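# Set the yellow die on the mat, 1 up

## Task

Rotate the yellow die until its 1 face points up and place it entirely on the mat, resting flat when done, while the two other dice stay completely off the mat.

## Robot and tools

Robot: two arms in a physics simulator. left_arm carries a left hand and right_arm a right hand; the left hand mirrors the right. Calibrated base positions in the scene frame: left_arm (-0.033, +0.303, 0) m, quat_wxyz (+1.000, 0, 0, +0.019); right_arm (+0.024, -0.323, 0) m, quat_wxyz (+1.000, 0, 0, +0.007). A camera stand is fixed to the floor behind the arms. Loose objects may occasionally get nudged by something else.

Scene frame: origin at table-top height, halfway between the nominal bases; +z up, +x out over the table, left_arm on the +y side (image left/right does not follow these names). Every position, orientation, target and offset uses this frame.

Hand point: a point fixed to the palm, 0.05 m in front of it and 0.15 m from the wrist mounting face along the fingers. Its +z runs along straightened fingers, +y out of the palm, +x across the palm away from the thumb on the right hand (toward the thumb on the left hand). Straight fingers extend 0.06-0.07 m past the point and sit 0.06 m behind it along -y. A wrist bracket on the little-finger side can strike things. Arms follow commands loosely; resting 1-3 cm (sometimes 5 cm) short, usually low, is normal and not evidence of contact. The controller limits each step's commanded orientation to 40 degrees from the measured one.

Row layout (28 numbers, each in [-1, 1], always all 28): left_arm dx, dy, dz, rx, ry, rz; left hand thumb_turn, thumb_bend, index, middle, ring, little, force_limit, speed; then the same 14 for right_arm. The pose six are an offset, not a pose: measured from that arm's Hand target at the start of the action, along scene axes, with 1.0 = 0.6 m for dx/dy/dz and 180 degrees for the rotation vector rx/ry/rz (turning about the Hand target position). Sending six zeros re-requests the current Hand target; repeating an offset moves further. Hand motor numbers are absolute targets: -1 open/straight, +1 closed (thumb_turn +1 puts the thumb opposite the fingers). force_limit maps -1..+1 to about 0..10 N at the fingertip (0..15 N for the two thumb motors); speed rises linearly from near zero at -1 to full at +0.48 and stays full above. Leaving a hand unchanged means resending the last eight numbers actually executed for it; if none yet, send hand_measured plus hand_force_limit and hand_speed.

execute_actions: actions is a list of actions; each action is a table of up to 15 rows, one per 1/30 s step, the last row held if fewer. All rows in an action count from the same start pose. cameras lists camera names (["all"], [] or null); images come only when asked or when actions is empty.

move: target is one 28-number row or a list of up to 15 rows, each an offset from the same Hand targets (not chained). The hand points travel straight, all ending together, lasting 0.5-10 s. speed is the path top speed in m/s, 0.002 to 4.3, default 0.25 (turns up to twice that in rad/s), one value or one per target. blend (m) rounds corners at intermediate targets; 0 stops at each. blocking=false returns after about 0.5 s while motion continues. Paths ignore obstacles and the other arm; avoid paths near an arm's own base. Faster moves lag and hit harder. Result adds a move: line (done, off_target, moving, held, fault) plus limits such as paced or held.

wait: seconds 0 to 10; arms hold their last command. stop: brakes a running move. zoom_image: camera (cam_high, cam_low, cam_left_wrist, cam_right_wrist) and region [x0, y0, x1, y1] in pixels from the top-left, at most 504 by 504; only cameras in the latest images. show_instructions: shows reference pages. finished_scene: scene is the current scene's number; ends it irreversibly, so the goal must already hold without the robot.

Results: per arm end_effector_position (m) and end_effector_quat_wxyz, Hand target (base for the next offsets), joint positions, velocities (may read within noise or be omitted), joint torques (include the arm's own weight, have offsets; numbers 3 and 4 wrap at ±28 N m), motor temperatures. Per hand, six-value lists in motor order: hand_measured (position on target scale), hand_stopped_by (moving, target, force, stalled, fault), hand_load_n (fingertip load, positive when pushed open; a lost grip shows as load near 0), plus hand_force_limit and hand_speed.

Gripping: with thumb_turn near +1, thumb and fingers hold items roughly 0.035-0.065 m thick (handles down to 0.025 m). A motor starts only when its target changes by at least 0.002; it locks on reaching the target or force_limit. For gentle grips close with speed at -0.94 or lower. To squeeze more, raise force_limit and send a target further closed than hand_measured; to loosen, send one more open.

Avoid: dropping or releasing moving objects, anything leaving the table, fast impacts on fixed or heavy things, hard pushes, excessive finger loads, contact or squeezing between the two arms or hands, arm stops. To end a press, command back past the hand point. Holding loads, stretching out or pushing toward unreachable poses heats motors; MOTOR HOT appears at 85 °C and at 100 °C the arm faults and falls (OVER-TEMPERATURE FAULT).

Each tool is called after "Emit:" in YAML: its name, and indented under it one key for each argument.

Reference images:

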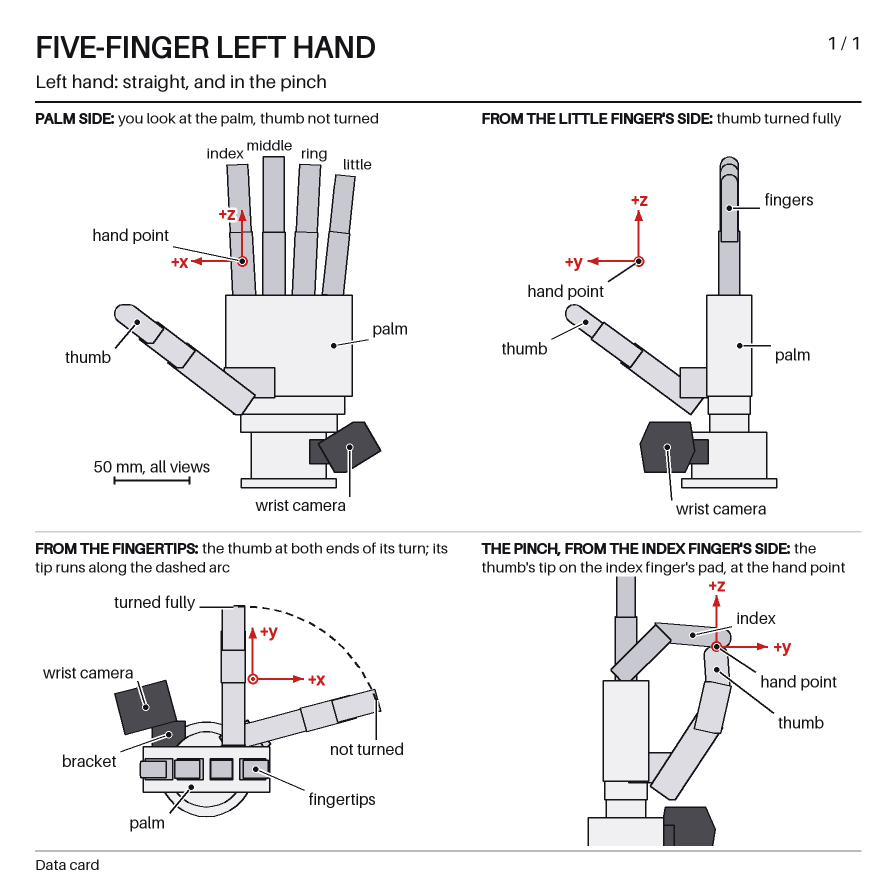

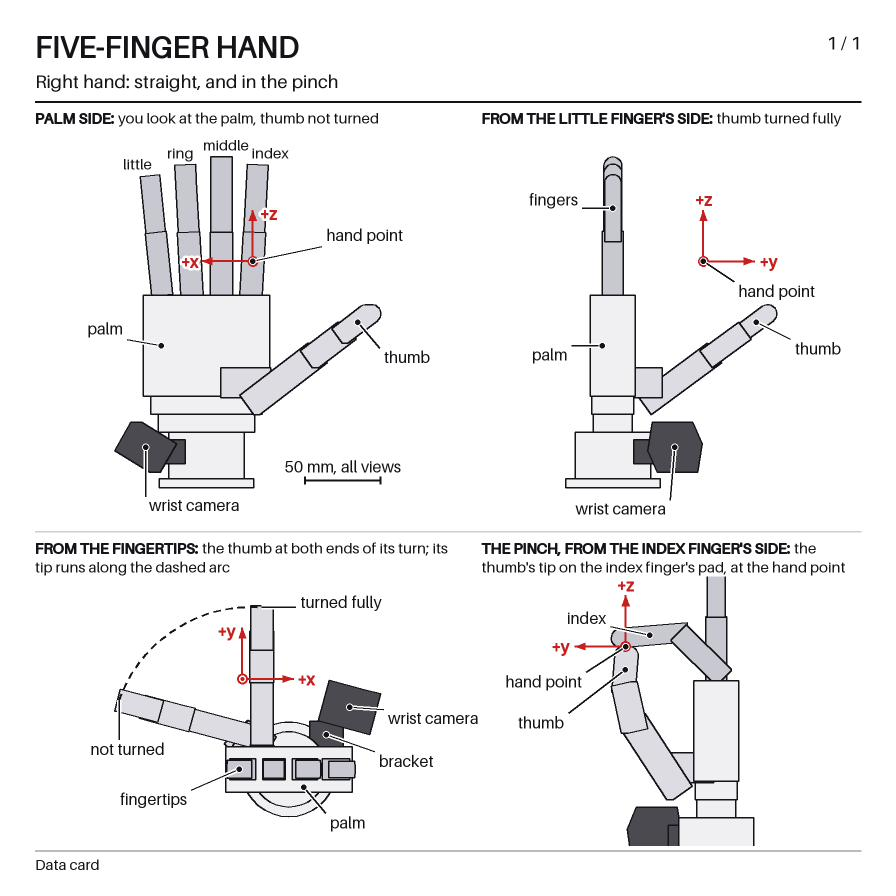

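## Session

Emit:
execute_actions:
  actions: []

Scene clock: 0.00 s.
left_arm: end_effector_position=(+0.0639, -0.1028, +0.2619) hand_measured=(-1.000, -1.000, -1.000, -1.000, -1.000, -1.000) hand_load_n=(+0.0, +0.0, +0.0, +0.0, +0.0, +0.0) hand_stopped_by=(target, target, target, target, target, target) hand_force_limit=0.00 hand_speed=-0.80 end_effector_quat_wxyz=(-0.203, -0.473, +0.810, -0.281) | right_arm: end_effector_position=(+0.5715, -0.2972, +0.3055) hand_measured=(-1.000, -1.000, -1.000, -1.000, -1.000, -1.000) hand_load_n=(+0.0, +0.0, +0.5, +0.0, +0.0, +0.0) hand_stopped_by=(target, target, target, target, target, target) hand_force_limit=0.00 hand_speed=-0.80 end_effector_quat_wxyz=(-0.262, +0.707, -0.088, +0.651)
Joint positions: left_arm=[-1.052 1.103 1.022 -0.894 0.406 -0.626] | right_arm=[0.024 1.127 0.762 0.35 -0.222 -1.068]
Joint velocities: within noise
Joint torques (N m): no reading
Motor temperatures (°C): left_arm=[34 27 31 32 27 26] | right_arm=[36 29 28 29 31 28]
Heat: left arm: hottest waist 34 °C; right arm: hottest waist 36 °C.
Hand target: left_arm +0.0670, -0.1091, +0.2758; -0.205, -0.468, +0.807, -0.296 | right_arm +0.5768, -0.2964, +0.3234; -0.264, +0.696, -0.081, +0.663

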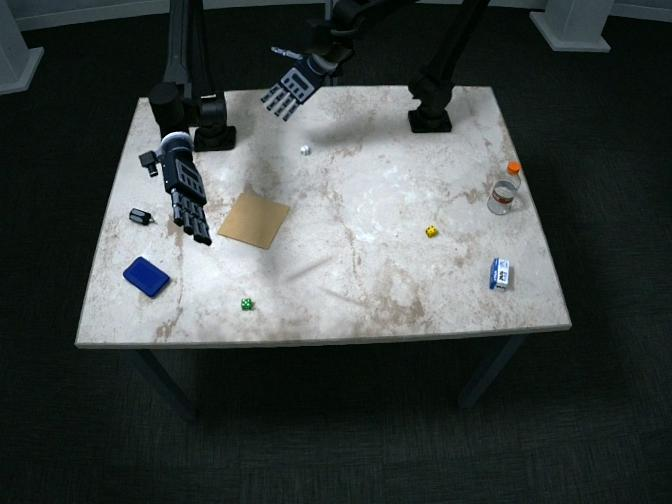

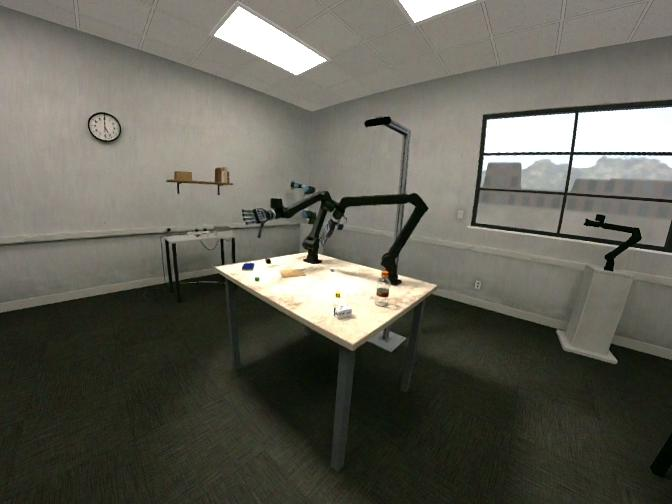

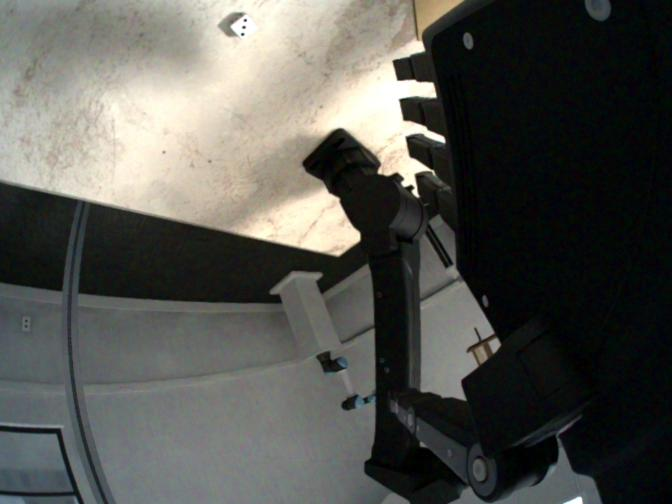

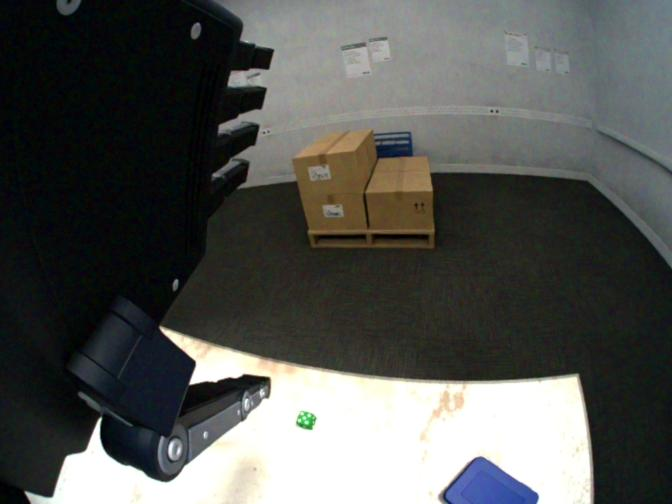

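Emit:
zoom_image:
  camera: "cam_high"
  region: [400, 200, 470, 260]

Emit:
zoom_image:
  camera: "cam_high"
  region: [200, 80, 400, 260]

Emit:
zoom_image:
  camera: "cam_low"
  region: [210, 240, 440, 360]

Scaled by 7.200 from the camera's 672x504 image, which has a finer 960x720 frame.

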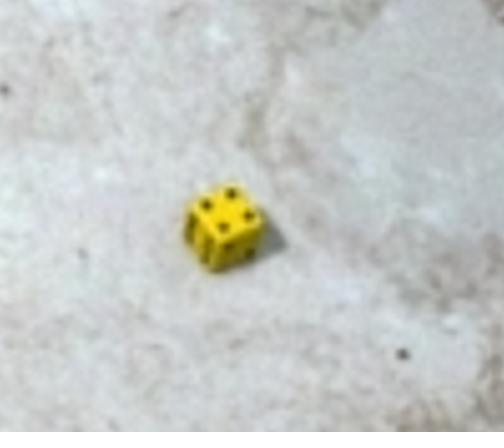

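Scaled by 2.520 from the camera's 672x504 image, which has a finer 960x720 frame.

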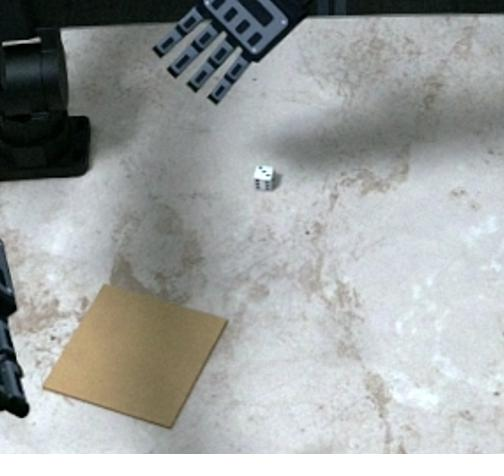

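Scaled by 2.191 from the camera's 672x504 image, which has a finer 960x720 frame.

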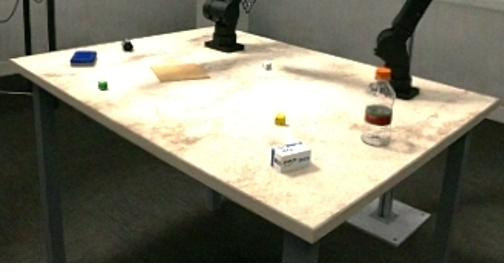

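Emit:
move:
  target: [0.472,0.615,0.1,0.239,-0.216,0.491, 1,-0.5,-0.3,-0.3,-1,-1,0,-0.5, 0,0,0,0,0,0,-1,-1,-1,-1,-1,-1,0,-0.8]
  cameras: ["all"]

Scene clock: 63.77 s.
left_arm: end_effector_position=(+0.3346, +0.2615, +0.3096) hand_measured=(+1.000, -0.500, -0.300, -0.300, -1.000, -1.000) hand_load_n=(+0.0, +0.0, +0.0, +0.0, +0.0, +0.0) hand_stopped_by=(target, target, target, target, target, target) hand_force_limit=0.00 hand_speed=-0.50 end_effector_quat_wxyz=(-0.459, +0.797, -0.356, +0.164) | right_arm: end_effector_position=(+0.5715, -0.2972, +0.3055) hand_measured=(-1.000, -1.000, -1.000, -1.000, -1.000, -1.000) hand_load_n=(+0.0, +0.0, +0.0, +0.0, +0.0, -0.5) hand_stopped_by=(target, target, target, target, target, target) hand_force_limit=0.00 hand_speed=-0.80 end_effector_quat_wxyz=(-0.262, +0.707, -0.088, +0.651)
Joint positions: left_arm=[-0.471 0.986 1.108 -1.209 -0.936 -0.916] | right_arm=[0.024 1.127 0.762 0.35 -0.222 -1.068]
Joint torques (N m): left_arm=[0.85 -3.72 12.3 1.44 -1.01 -0.05] | right_arm=[1.03 -8.7 10.67 1.55 -0.11 -0.02]
Motor temperatures (°C): left_arm=[33 27 41 31 27 26] | right_arm=[35 29 41 29 30 27]
Heat: left arm: hottest elbow 41 °C; right arm: hottest elbow 41 °C.
Hand target: left_arm +0.3502, +0.2599, +0.3357; -0.462, +0.800, -0.332, +0.190 | right_arm +0.5768, -0.2964, +0.3234; -0.264, +0.696, -0.081, +0.663
Off the commanded pose: left_arm 0.030 m, 4 deg | right_arm 0.019 m, 2 deg.
move: off_target (left_arm, right_arm)

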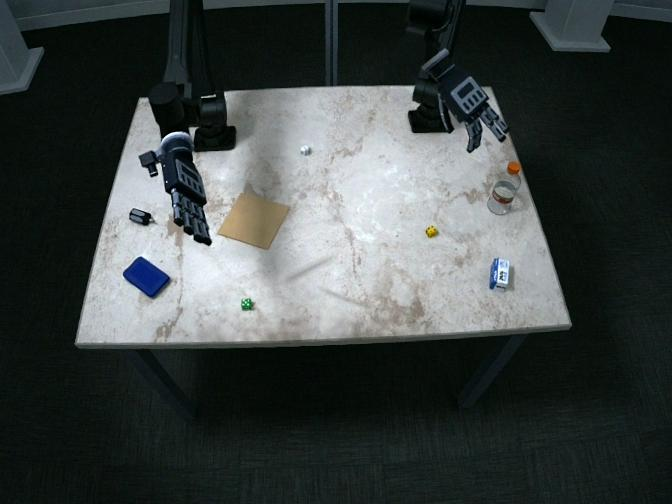

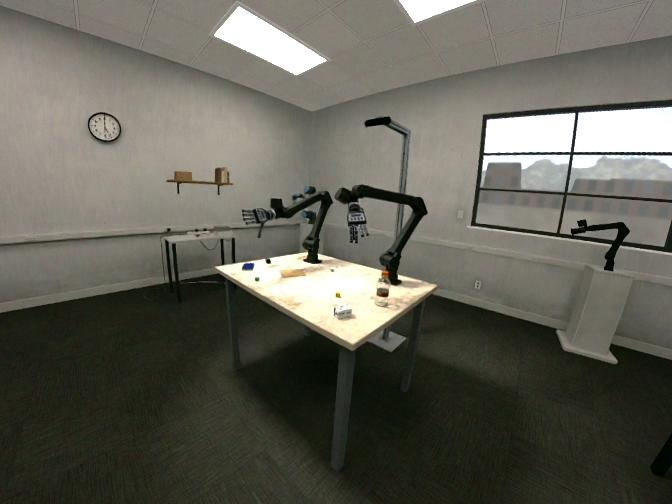

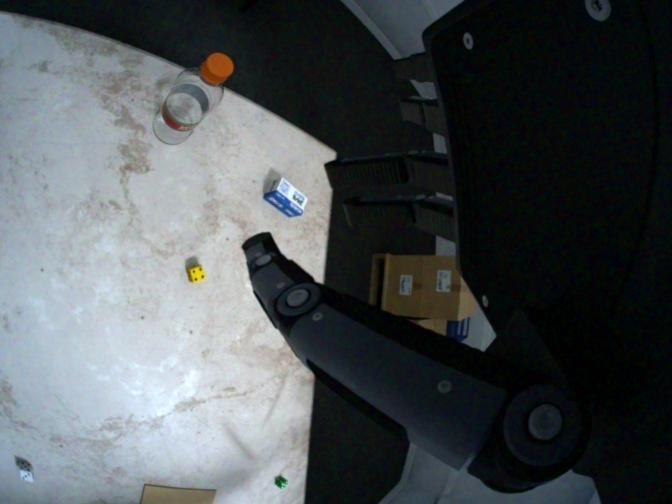

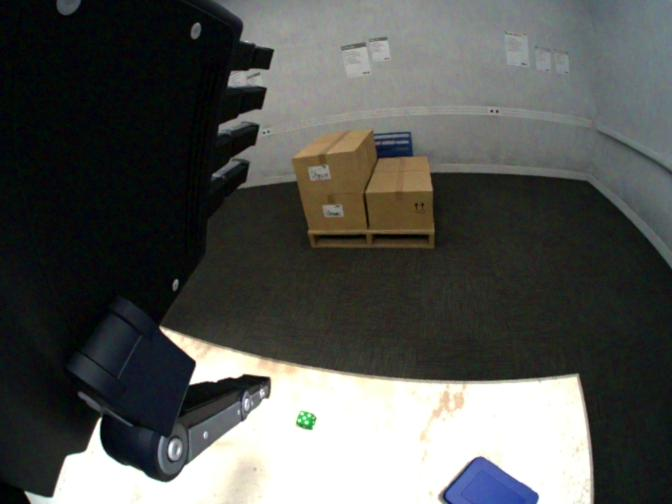

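Emit:
zoom_image:
  camera: "cam_left_wrist"
  region: [160, 120, 460, 345]

Emit:
zoom_image:
  camera: "cam_left_wrist"
  region: [175, 250, 215, 290]

Scaled by 1.680 from the camera's 672x504 image, which has a finer 960x720 frame.

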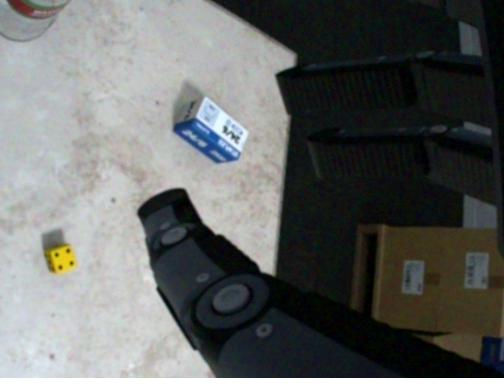

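Scaled by 12.600 from the camera's 672x504 image, which has a finer 960x720 frame.

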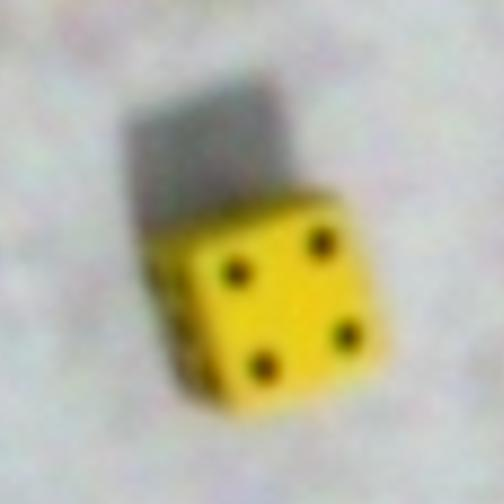

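Emit:
zoom_image:
  camera: "cam_high"
  region: [400, 30, 550, 150]

Emit:
zoom_image:
  camera: "cam_high"
  region: [130, 120, 250, 260]

Scaled by 3.360 from the camera's 672x504 image, which has a finer 960x720 frame.

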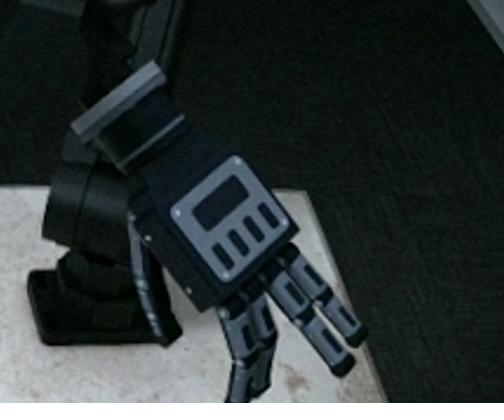

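Scaled by 3.600 from the camera's 672x504 image, which has a finer 960x720 frame.

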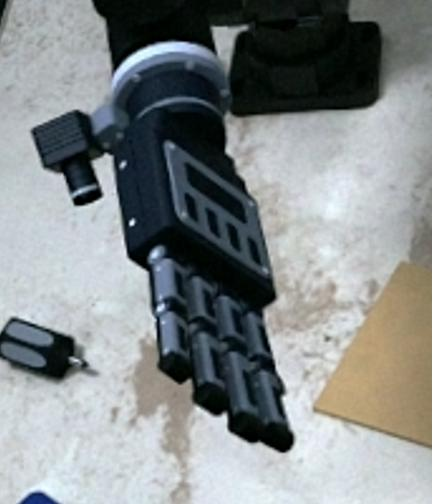

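Emit:
move:
  target: [0.0615,-0.033,-0.293,0,0,-0.0867, 1,-0.5,-0.3,-0.3,-1,-1,0,-0.5, 0,0,0,0,0,0,-1,-1,-1,-1,-1,-1,0,-0.8]
  cameras: ["cam_high","cam_left_wrist"]

Scene clock: 155.23 s.
left_arm: end_effector_position=(+0.3813, +0.2366, +0.1551) hand_measured=(+1.000, -0.500, -0.300, -0.300, -1.000, -1.000) hand_load_n=(+0.0, +0.0, +0.0, +0.0, +0.0, +0.0) hand_stopped_by=(target, target, target, target, target, target) hand_force_limit=0.00 hand_speed=-0.50 end_effector_quat_wxyz=(-0.427, +0.749, -0.443, +0.245) | right_arm: end_effector_position=(+0.5715, -0.2972, +0.3055) hand_measured=(-1.000, -1.000, -1.000, -1.000, -1.000, -1.000) hand_load_n=(+0.0, +0.0, +0.0, +0.0, +0.0, +0.0) hand_stopped_by=(target, target, target, target, target, target) hand_force_limit=0.00 hand_speed=-0.80 end_effector_quat_wxyz=(-0.262, +0.707, -0.088, +0.651)
Joint positions: left_arm=[-0.4 1.041 0.683 -0.394 -0.72 -0.54] | right_arm=[0.024 1.127 0.762 0.35 -0.222 -1.068]
Joint torques (N m): left_arm=[1.14 -4.84 8.38 2.1 -0.35 0.15] | right_arm=[1.03 -8.47 10.67 1.54 -0.1 -0.02]
Motor temperatures (°C): left_arm=[33 27 47 31 29 26] | right_arm=[35 30 45 29 30 27]
Heat: left arm: hottest elbow 47 °C; right arm: hottest elbow 45 °C.
Hand target: left_arm +0.3871, +0.2401, +0.1599; -0.432, +0.748, -0.437, +0.251 | right_arm +0.5768, -0.2964, +0.3234; -0.264, +0.696, -0.081, +0.663
Off the commanded pose: left_arm 0.008 m, 1 deg | right_arm 0.019 m, 2 deg.
move: off_target (right_arm)
Images, in order (width x height): cam_high 672x504, cam_left_wrist 672x504.

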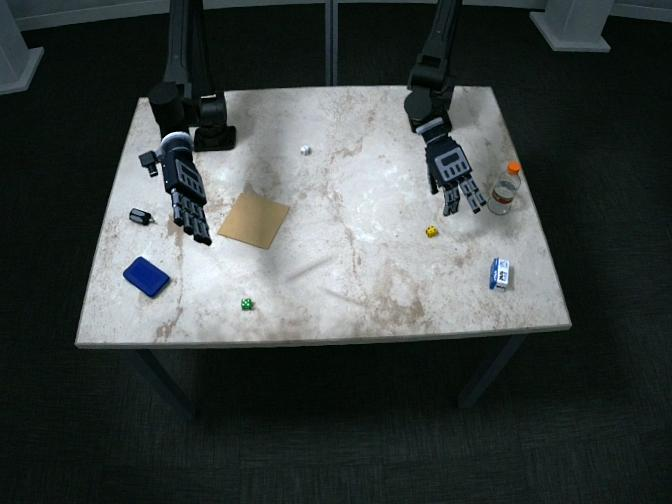

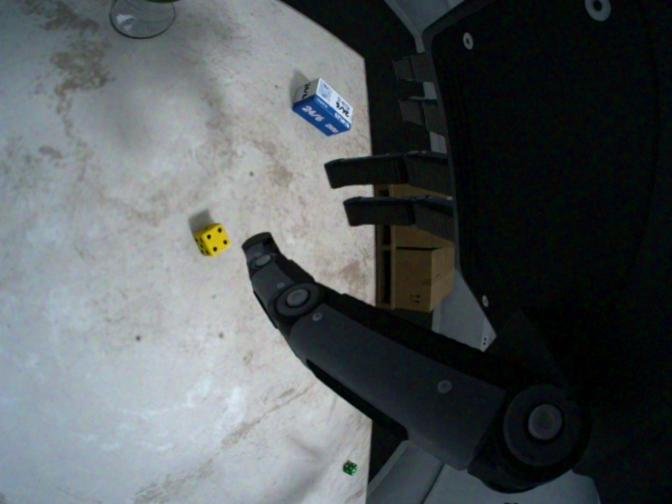

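Emit:
zoom_image:
  camera: "cam_high"
  region: [410, 150, 510, 250]

Emit:
zoom_image:
  camera: "cam_left_wrist"
  region: [180, 130, 380, 280]

Scaled by 5.040 from the camera's 672x504 image, which has a finer 960x720 frame.

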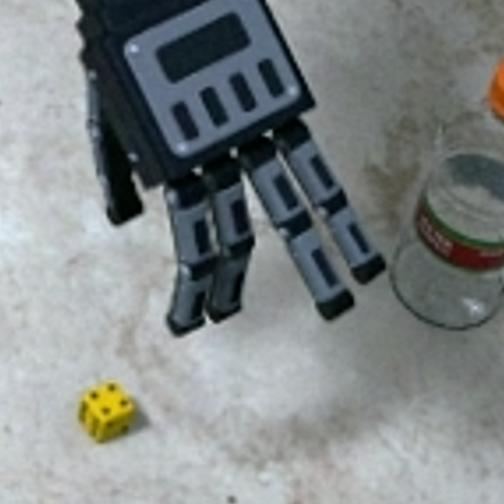

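Scaled by 2.520 from the camera's 672x504 image, which has a finer 960x720 frame.

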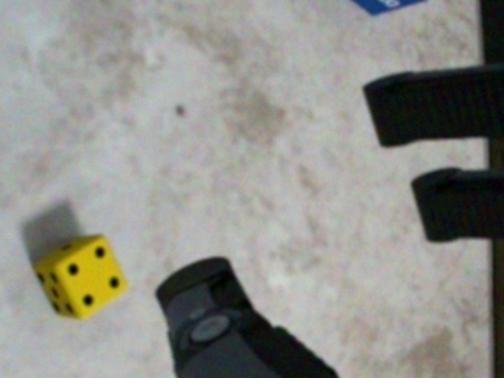

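Emit:
move:
  target: [-0.015,0.01,-0.15,0,0,0, 1,-0.5,-0.3,-0.3,-1,-1,0,-0.5, 0,0,0,0,0,0,-1,-1,-1,-1,-1,-1,0,-0.8]
  cameras: ["cam_high","cam_left_wrist"]
  speed: 0.15

Emit:
zoom_image:
  camera: "cam_high"
  region: [390, 170, 490, 270]

Emit:
zoom_image:
  camera: "cam_left_wrist"
  region: [180, 130, 380, 280]

Scene clock: 198.50 s.
left_arm: end_effector_position=(+0.3732, +0.2422, +0.0680) hand_measured=(+1.000, -0.500, -0.300, -0.300, -1.000, -1.000) hand_load_n=(+0.0, +0.0, +0.0, +0.0, +0.0, +0.0) hand_stopped_by=(target, target, target, target, target, target) hand_force_limit=0.00 hand_speed=-0.50 end_effector_quat_wxyz=(-0.427, +0.749, -0.442, +0.248) | right_arm: end_effector_position=(+0.5715, -0.2972, +0.3055) hand_measured=(-1.000, -1.000, -1.000, -1.000, -1.000, -1.000) hand_load_n=(+0.0, +0.0, +0.0, +0.0, +0.0, +0.0) hand_stopped_by=(target, target, target, target, target, target) hand_force_limit=0.00 hand_speed=-0.80 end_effector_quat_wxyz=(-0.262, +0.707, -0.088, +0.651)
Joint positions: left_arm=[-0.391 1.167 0.5 -0.075 -0.712 -0.532] | right_arm=[0.024 1.127 0.762 0.35 -0.222 -1.068]
Joint torques (N m): left_arm=[1.14 -4.72 7.01 2.15 -0.35 0.14] | right_arm=[0.97 -8.29 10.69 1.57 -0.11 -0.02]
Motor temperatures (°C): left_arm=[33 27 42 31 28 26] | right_arm=[35 30 46 29 29 27]
Heat: left arm: hottest elbow 42 °C; right arm: hottest elbow 46 °C.
Hand target: left_arm +0.3782, +0.2461, +0.0700; -0.432, +0.748, -0.437, +0.251 | right_arm +0.5768, -0.2964, +0.3234; -0.264, +0.696, -0.081, +0.663
Off the commanded pose: left_arm 0.007 m, 1 deg | right_arm 0.019 m, 2 deg.
move: off_target (right_arm)
Images, in order (width x height): cam_high 672x504, cam_left_wrist 672x504.

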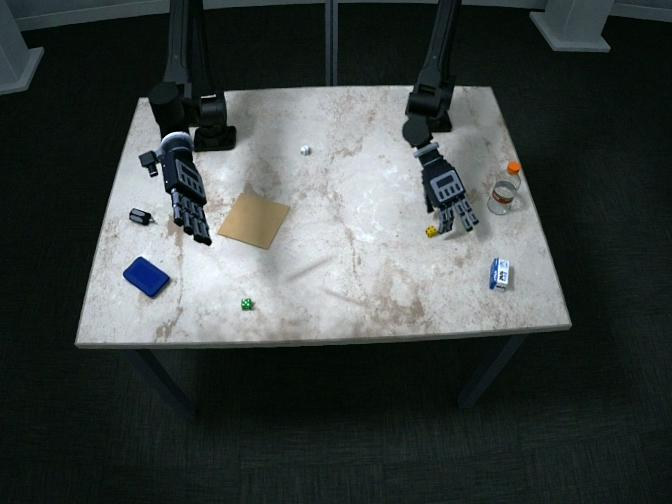

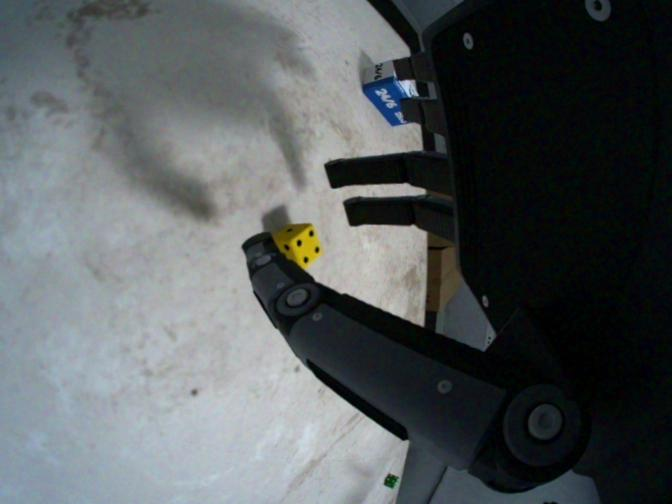

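Scaled by 5.040 from the camera's 672x504 image, which has a finer 960x720 frame.

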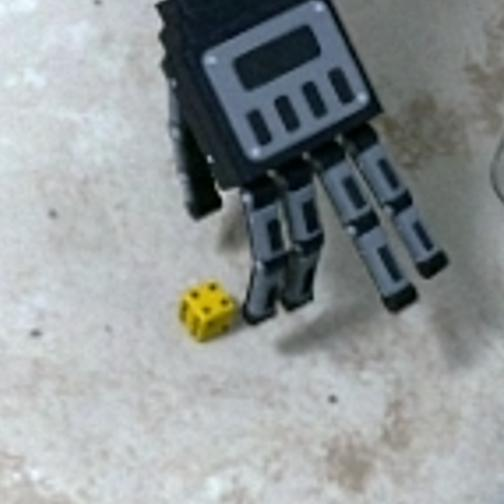

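Scaled by 2.520 from the camera's 672x504 image, which has a finer 960x720 frame.

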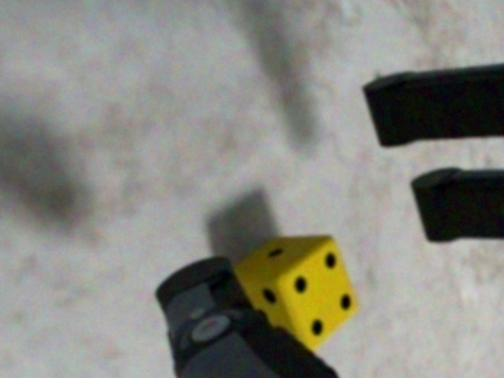

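Emit:
move:
  target: [-0.005,-0.011,-0.047,0,0,0, 1,-0.5,-0.3,-0.3,-1,-1,0,-0.5, 0,0,0,0,0,0,-1,-1,-1,-1,-1,-1,0,-0.8]
  cameras: ["cam_high","cam_left_wrist"]
  speed: 0.1

Emit:
zoom_image:
  camera: "cam_high"
  region: [390, 170, 490, 270]

Emit:
zoom_image:
  camera: "cam_left_wrist"
  region: [200, 150, 380, 285]

Scene clock: 215.43 s.
left_arm: end_effector_position=(+0.3724, +0.2442, +0.0413) hand_measured=(+1.000, -0.500, -0.300, -0.300, -1.000, -1.000) hand_load_n=(+0.0, +0.0, +0.0, +0.0, +0.0, +0.0) hand_stopped_by=(target, target, target, target, target, target) hand_force_limit=0.00 hand_speed=-0.50 end_effector_quat_wxyz=(-0.430, +0.750, -0.441, +0.243) | right_arm: end_effector_position=(+0.5715, -0.2972, +0.3055) hand_measured=(-1.000, -1.000, -1.000, -1.000, -1.000, -1.000) hand_load_n=(+0.0, +0.0, +0.0, +0.0, +0.0, +0.0) hand_stopped_by=(target, target, target, target, target, target) hand_force_limit=0.00 hand_speed=-0.80 end_effector_quat_wxyz=(-0.262, +0.707, -0.088, +0.651)
Joint positions: left_arm=[-0.391 1.241 0.466 0.026 -0.721 -0.535] | right_arm=[0.024 1.127 0.762 0.35 -0.222 -1.068]
Joint torques (N m): left_arm=[-0.97 -4.84 6.35 2.13 -0.77 -0.06] | right_arm=[1.03 -8.53 10.67 1.52 -0.11 -0.01]
Heat: left arm: hottest elbow 41 °C; right arm: hottest elbow 46 °C.
Hand target: left_arm +0.3751, +0.2395, +0.0418; -0.432, +0.748, -0.437, +0.251 | right_arm +0.5768, -0.2964, +0.3234; -0.264, +0.696, -0.081, +0.663
Off the commanded pose: left_arm 0.005 m, 1 deg | right_arm 0.019 m, 2 deg.
move: off_target (right_arm)
Images, in order (width x height): cam_high 672x504, cam_left_wrist 672x504.

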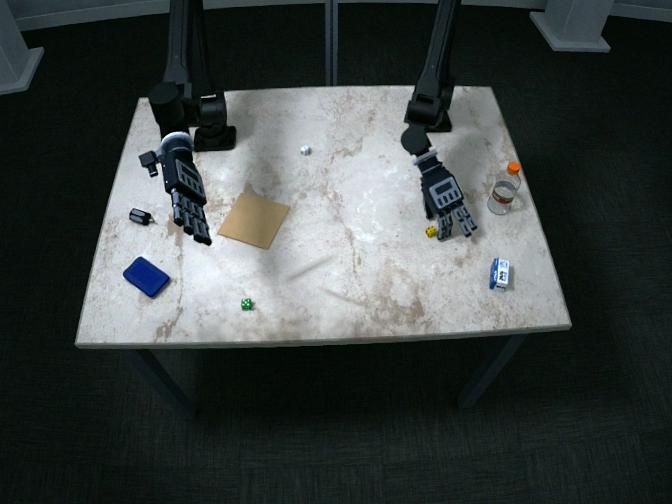

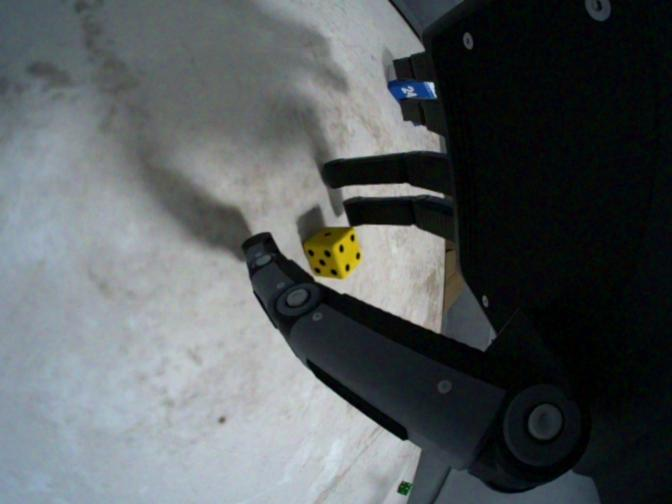

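Scaled by 5.040 from the camera's 672x504 image, which has a finer 960x720 frame.

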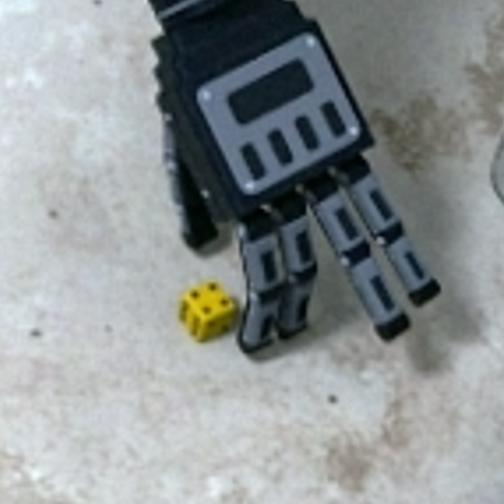

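Scaled by 2.800 from the camera's 672x504 image, which has a finer 960x720 frame.

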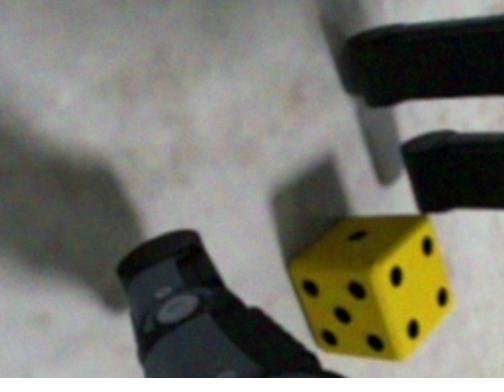

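Emit:
move:
  target:
    - [0.006,-0.02,0.025,0,0,0, 1,-0.5,-0.3,-0.3,-1,-1,0,-0.5, 0,0,0,0,0,0,-1,-1,-1,-1,-1,-1,0,-0.8]
    - [0.006,-0.02,-0.01,0,0,0, 1,-0.5,-0.3,-0.3,-1,-1,0,-0.5, 0,0,0,0,0,0,-1,-1,-1,-1,-1,-1,0,-0.8]
  cameras: ["cam_high","cam_left_wrist"]
  speed: 0.1

Emit:
zoom_image:
  camera: "cam_high"
  region: [390, 170, 490, 270]

Emit:
zoom_image:
  camera: "cam_left_wrist"
  region: [200, 150, 380, 285]

Scene clock: 231.43 s.
left_arm: end_effector_position=(+0.3718, +0.2386, +0.0375) hand_measured=(+1.000, -0.500, -0.300, -0.300, -1.000, -1.000) hand_load_n=(+0.0, +0.0, +0.0, -4.0, +0.0, +0.0) hand_stopped_by=(target, target, target, target, target, target) hand_force_limit=0.00 hand_speed=-0.50 end_effector_quat_wxyz=(-0.440, +0.748, -0.437, +0.238) | right_arm: end_effector_position=(+0.5715, -0.2972, +0.3055) hand_measured=(-1.000, -1.000, -1.000, -1.000, -1.000, -1.000) hand_load_n=(+0.0, +0.0, +0.0, +0.0, +0.0, +0.0) hand_stopped_by=(target, target, target, target, target, target) hand_force_limit=0.00 hand_speed=-0.80 end_effector_quat_wxyz=(-0.262, +0.707, -0.088, +0.651)
Joint positions: left_arm=[-0.424 1.267 0.471 0.026 -0.769 -0.56] | right_arm=[0.024 1.127 0.762 0.35 -0.222 -1.068]
Joint torques (N m): left_arm=[-0.91 -3.84 6.97 2.19 -0.18 -0.06] | right_arm=[0.79 -8.35 10.67 1.55 -0.09 -0.02]
Heat: left arm: hottest elbow 40 °C; right arm: hottest elbow 47 °C.
Hand target: left_arm +0.3788, +0.2274, +0.0358; -0.432, +0.748, -0.437, +0.251 | right_arm +0.5768, -0.2964, +0.3234; -0.264, +0.696, -0.081, +0.663
Off the commanded pose: left_arm 0.013 m, 2 deg | right_arm 0.019 m, 2 deg.
move: off_target (left_arm, right_arm)
Images, in order (width x height): cam_high 672x504, cam_left_wrist 672x504.

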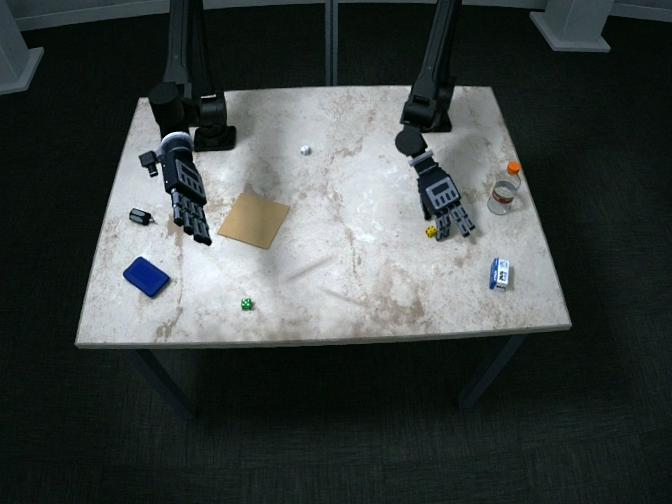

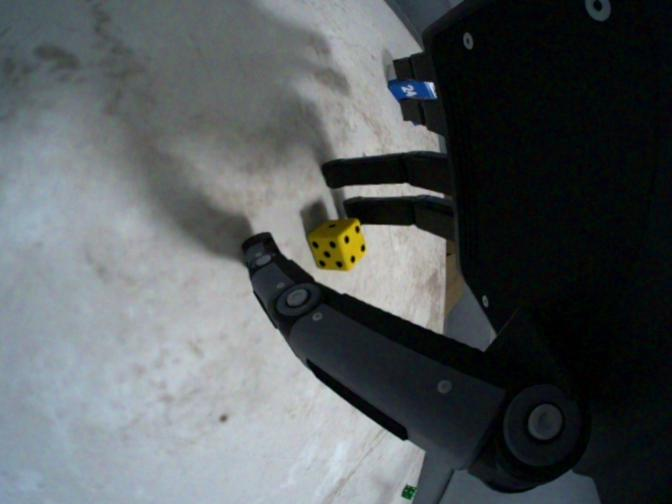

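Scaled by 5.040 from the camera's 672x504 image, which has a finer 960x720 frame.

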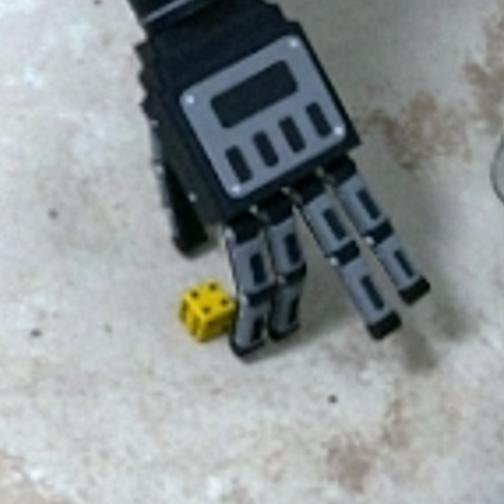

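Scaled by 2.800 from the camera's 672x504 image, which has a finer 960x720 frame.

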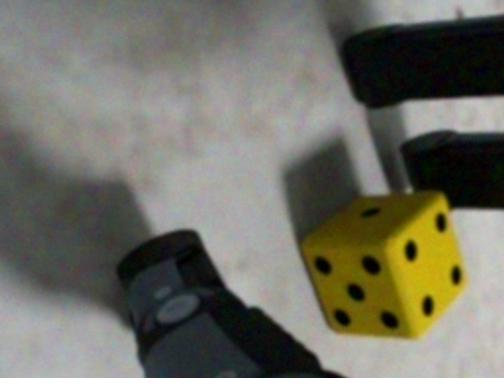

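Emit:
move:
  target: [0.0137,0.0093,0.045,0,0,0, 1,-0.5,-0.3,-0.3,-1,-1,0,-0.5, 0,0,0,0,0,0,-1,-1,-1,-1,-1,-1,0,-0.8]
  cameras: ["cam_high","cam_left_wrist"]
  speed: 0.1

Emit:
zoom_image:
  camera: "cam_high"
  region: [390, 170, 490, 270]

Emit:
zoom_image:
  camera: "cam_left_wrist"
  region: [200, 150, 380, 285]

Scene clock: 245.97 s.
left_arm: end_effector_position=(+0.3685, +0.2345, +0.0408) hand_measured=(+1.000, -0.500, -0.300, -0.300, -1.000, -1.000) hand_load_n=(+0.0, +0.0, +0.0, +0.0, -0.5, +0.0) hand_stopped_by=(target, target, target, target, target, target) hand_force_limit=0.00 hand_speed=-0.50 end_effector_quat_wxyz=(-0.426, +0.749, -0.449, +0.236) | right_arm: end_effector_position=(+0.5715, -0.2972, +0.3055) hand_measured=(-1.000, -1.000, -1.000, -1.000, -1.000, -1.000) hand_load_n=(+0.0, +0.0, -0.5, +0.0, +0.0, +0.0) hand_stopped_by=(target, target, target, target, target, target) hand_force_limit=0.00 hand_speed=-0.80 end_effector_quat_wxyz=(-0.262, +0.707, -0.088, +0.651)
Joint positions: left_arm=[-0.422 1.243 0.482 -0.028 -0.735 -0.558] | right_arm=[0.024 1.127 0.762 0.35 -0.222 -1.068]
Joint torques (N m): left_arm=[1.14 -6.71 9.61 0.79 -0.38 0.15] | right_arm=[1.08 -8.35 10.67 1.58 -0.1 -0.01]
Heat: left arm: hottest elbow 39 °C; right arm: hottest elbow 47 °C.
Hand target: left_arm +0.3870, +0.2329, +0.0628; -0.432, +0.748, -0.437, +0.251 | right_arm +0.5768, -0.2964, +0.3234; -0.264, +0.696, -0.081, +0.663
Off the commanded pose: left_arm 0.029 m, 2 deg | right_arm 0.019 m, 2 deg.
move: off_target (left_arm, right_arm)
Images, in order (width x height): cam_high 672x504, cam_left_wrist 672x504.

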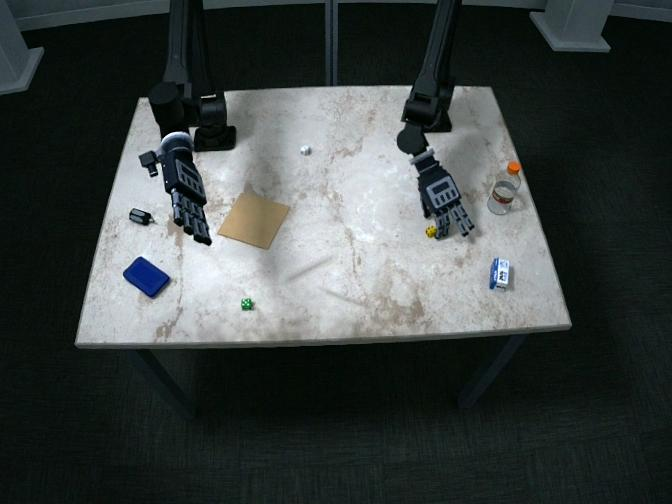

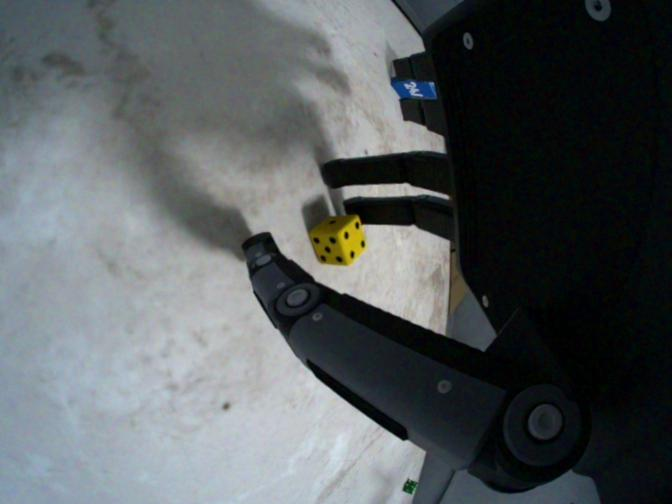

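Scaled by 5.040 from the camera's 672x504 image, which has a finer 960x720 frame.

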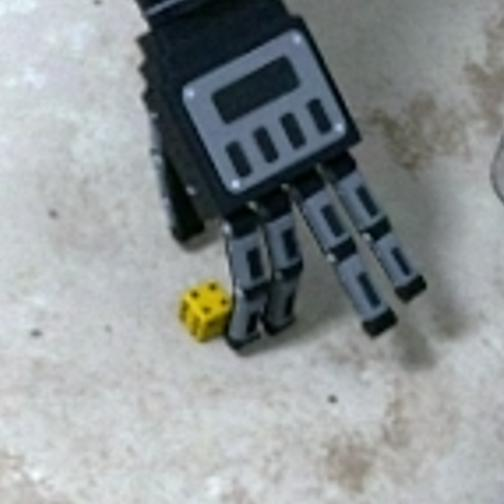

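Scaled by 2.800 from the camera's 672x504 image, which has a finer 960x720 frame.

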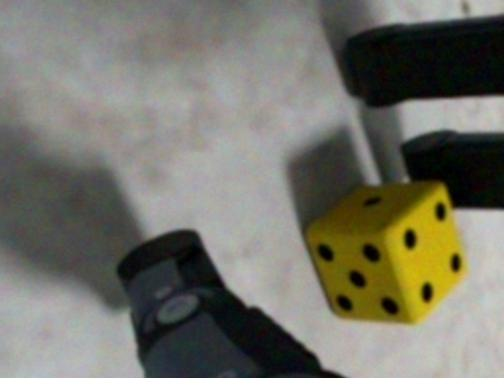

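Emit:
move:
  target: [0,0,0.025,0,0,0, 1,-0.5,-0.3,-0.3,-1,-1,0,-0.5, 0,0,0,0,0,0,-1,-1,-1,-1,-1,-1,0,-0.8]
  cameras: []
  speed: 0.1

Scene clock: 248.47 s.
left_arm: end_effector_position=(+0.3694, +0.2343, +0.0558) hand_measured=(+1.000, -0.500, -0.300, -0.300, -1.000, -1.000) hand_load_n=(+0.0, +0.0, +0.0, +0.0, +0.0, -0.5) hand_stopped_by=(target, target, target, target, target, target) hand_force_limit=0.00 hand_speed=-0.50 end_effector_quat_wxyz=(-0.426, +0.749, -0.449, +0.236) | right_arm: end_effector_position=(+0.5715, -0.2972, +0.3055) hand_measured=(-1.000, -1.000, -1.000, -1.000, -1.000, -1.000) hand_load_n=(+0.0, +0.0, +0.0, +0.0, +0.0, +0.0) hand_stopped_by=(target, target, target, target, target, target) hand_force_limit=0.00 hand_speed=-0.80 end_effector_quat_wxyz=(-0.262, +0.707, -0.088, +0.651)
Joint positions: left_arm=[-0.421 1.204 0.504 -0.087 -0.735 -0.558] | right_arm=[0.024 1.127 0.762 0.35 -0.222 -1.068]
Joint torques (N m): left_arm=[1.2 -6.36 9.89 0.77 -0.37 0.13] | right_arm=[0.97 -8.29 10.69 1.57 -0.1 -0.02]
Heat: left arm: hottest elbow 39 °C; right arm: hottest elbow 47 °C.
Hand target: left_arm +0.3870, +0.2331, +0.0778; -0.432, +0.748, -0.437, +0.251 | right_arm +0.5768, -0.2964, +0.3234; -0.264, +0.696, -0.081, +0.663
Off the commanded pose: left_arm 0.028 m, 2 deg | right_arm 0.019 m, 2 deg.
move: off_target (left_arm, right_arm)
No camera images: "cameras" was empty.

Emit:
move:
  target:
    - [0,0,0.06,0,0,0, 1,-0.5,-0.3,-0.3,-1,-1,0,-0.5, 0,0,0,0,0,0,-1,-1,-1,-1,-1,-1,0,-0.8]
    - [0,0,-0.03,0,0,0, 1,-0.5,-0.3,-0.3,-1,-1,0,-0.5, 0,0,0,0,0,0,-1,-1,-1,-1,-1,-1,0,-0.8]
  cameras: ["cam_high","cam_left_wrist"]
  speed: 0.1

Emit:
zoom_image:
  camera: "cam_high"
  region: [390, 170, 490, 270]

Emit:
zoom_image:
  camera: "cam_left_wrist"
  region: [200, 150, 380, 285]

Scene clock: 256.20 s.
left_arm: end_effector_position=(+0.3823, +0.2291, +0.0588) hand_measured=(+1.000, -0.500, -0.300, -0.300, -1.000, -1.000) hand_load_n=(+0.0, +0.0, +0.0, +0.0, +0.0, +0.0) hand_stopped_by=(target, target, target, target, target, target) hand_force_limit=0.00 hand_speed=-0.50 end_effector_quat_wxyz=(-0.428, +0.748, -0.442, +0.249) | right_arm: end_effector_position=(+0.5715, -0.2972, +0.3055) hand_measured=(-1.000, -1.000, -1.000, -1.000, -1.000, -1.000) hand_load_n=(+0.0, +0.0, +0.0, +0.0, +0.0, +0.0) hand_stopped_by=(target, target, target, target, target, target) hand_force_limit=0.00 hand_speed=-0.80 end_effector_quat_wxyz=(-0.262, +0.707, -0.088, +0.651)
Joint positions: left_arm=[-0.421 1.233 0.521 -0.045 -0.735 -0.557] | right_arm=[0.024 1.127 0.762 0.35 -0.222 -1.068]
Joint torques (N m): left_arm=[1.2 -5.19 6.75 2.1 -0.38 0.12] | right_arm=[1.26 -8.59 10.66 1.59 -0.1 -0.02]
Heat: left arm: hottest elbow 39 °C; right arm: hottest elbow 47 °C.
Hand target: left_arm +0.3869, +0.2331, +0.0596; -0.432, +0.748, -0.437, +0.251 | right_arm +0.5768, -0.2964, +0.3234; -0.264, +0.696, -0.081, +0.663
Off the commanded pose: left_arm 0.006 m, 1 deg | right_arm 0.019 m, 2 deg.
move: off_target (right_arm)
Images, in order (width x height): cam_high 672x504, cam_left_wrist 672x504.

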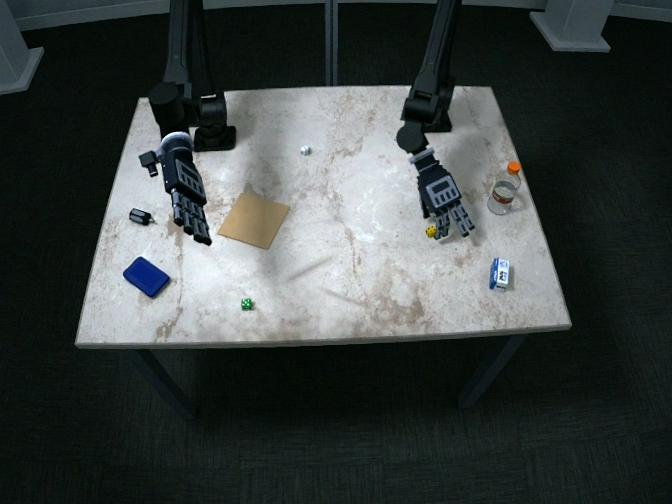

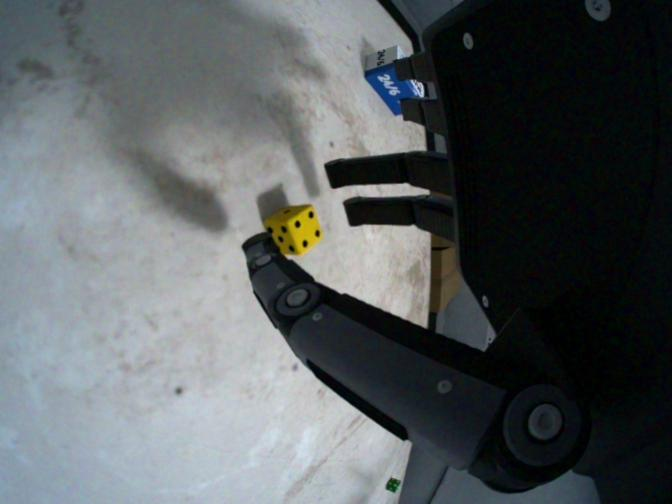

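Scaled by 5.040 from the camera's 672x504 image, which has a finer 960x720 frame.

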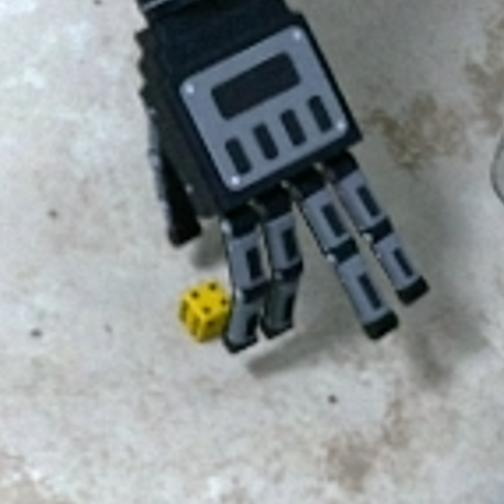

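Scaled by 2.800 from the camera's 672x504 image, which has a finer 960x720 frame.

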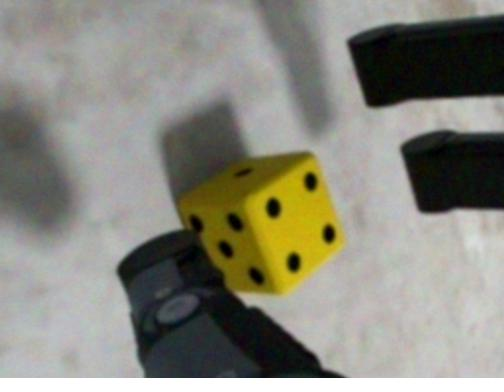

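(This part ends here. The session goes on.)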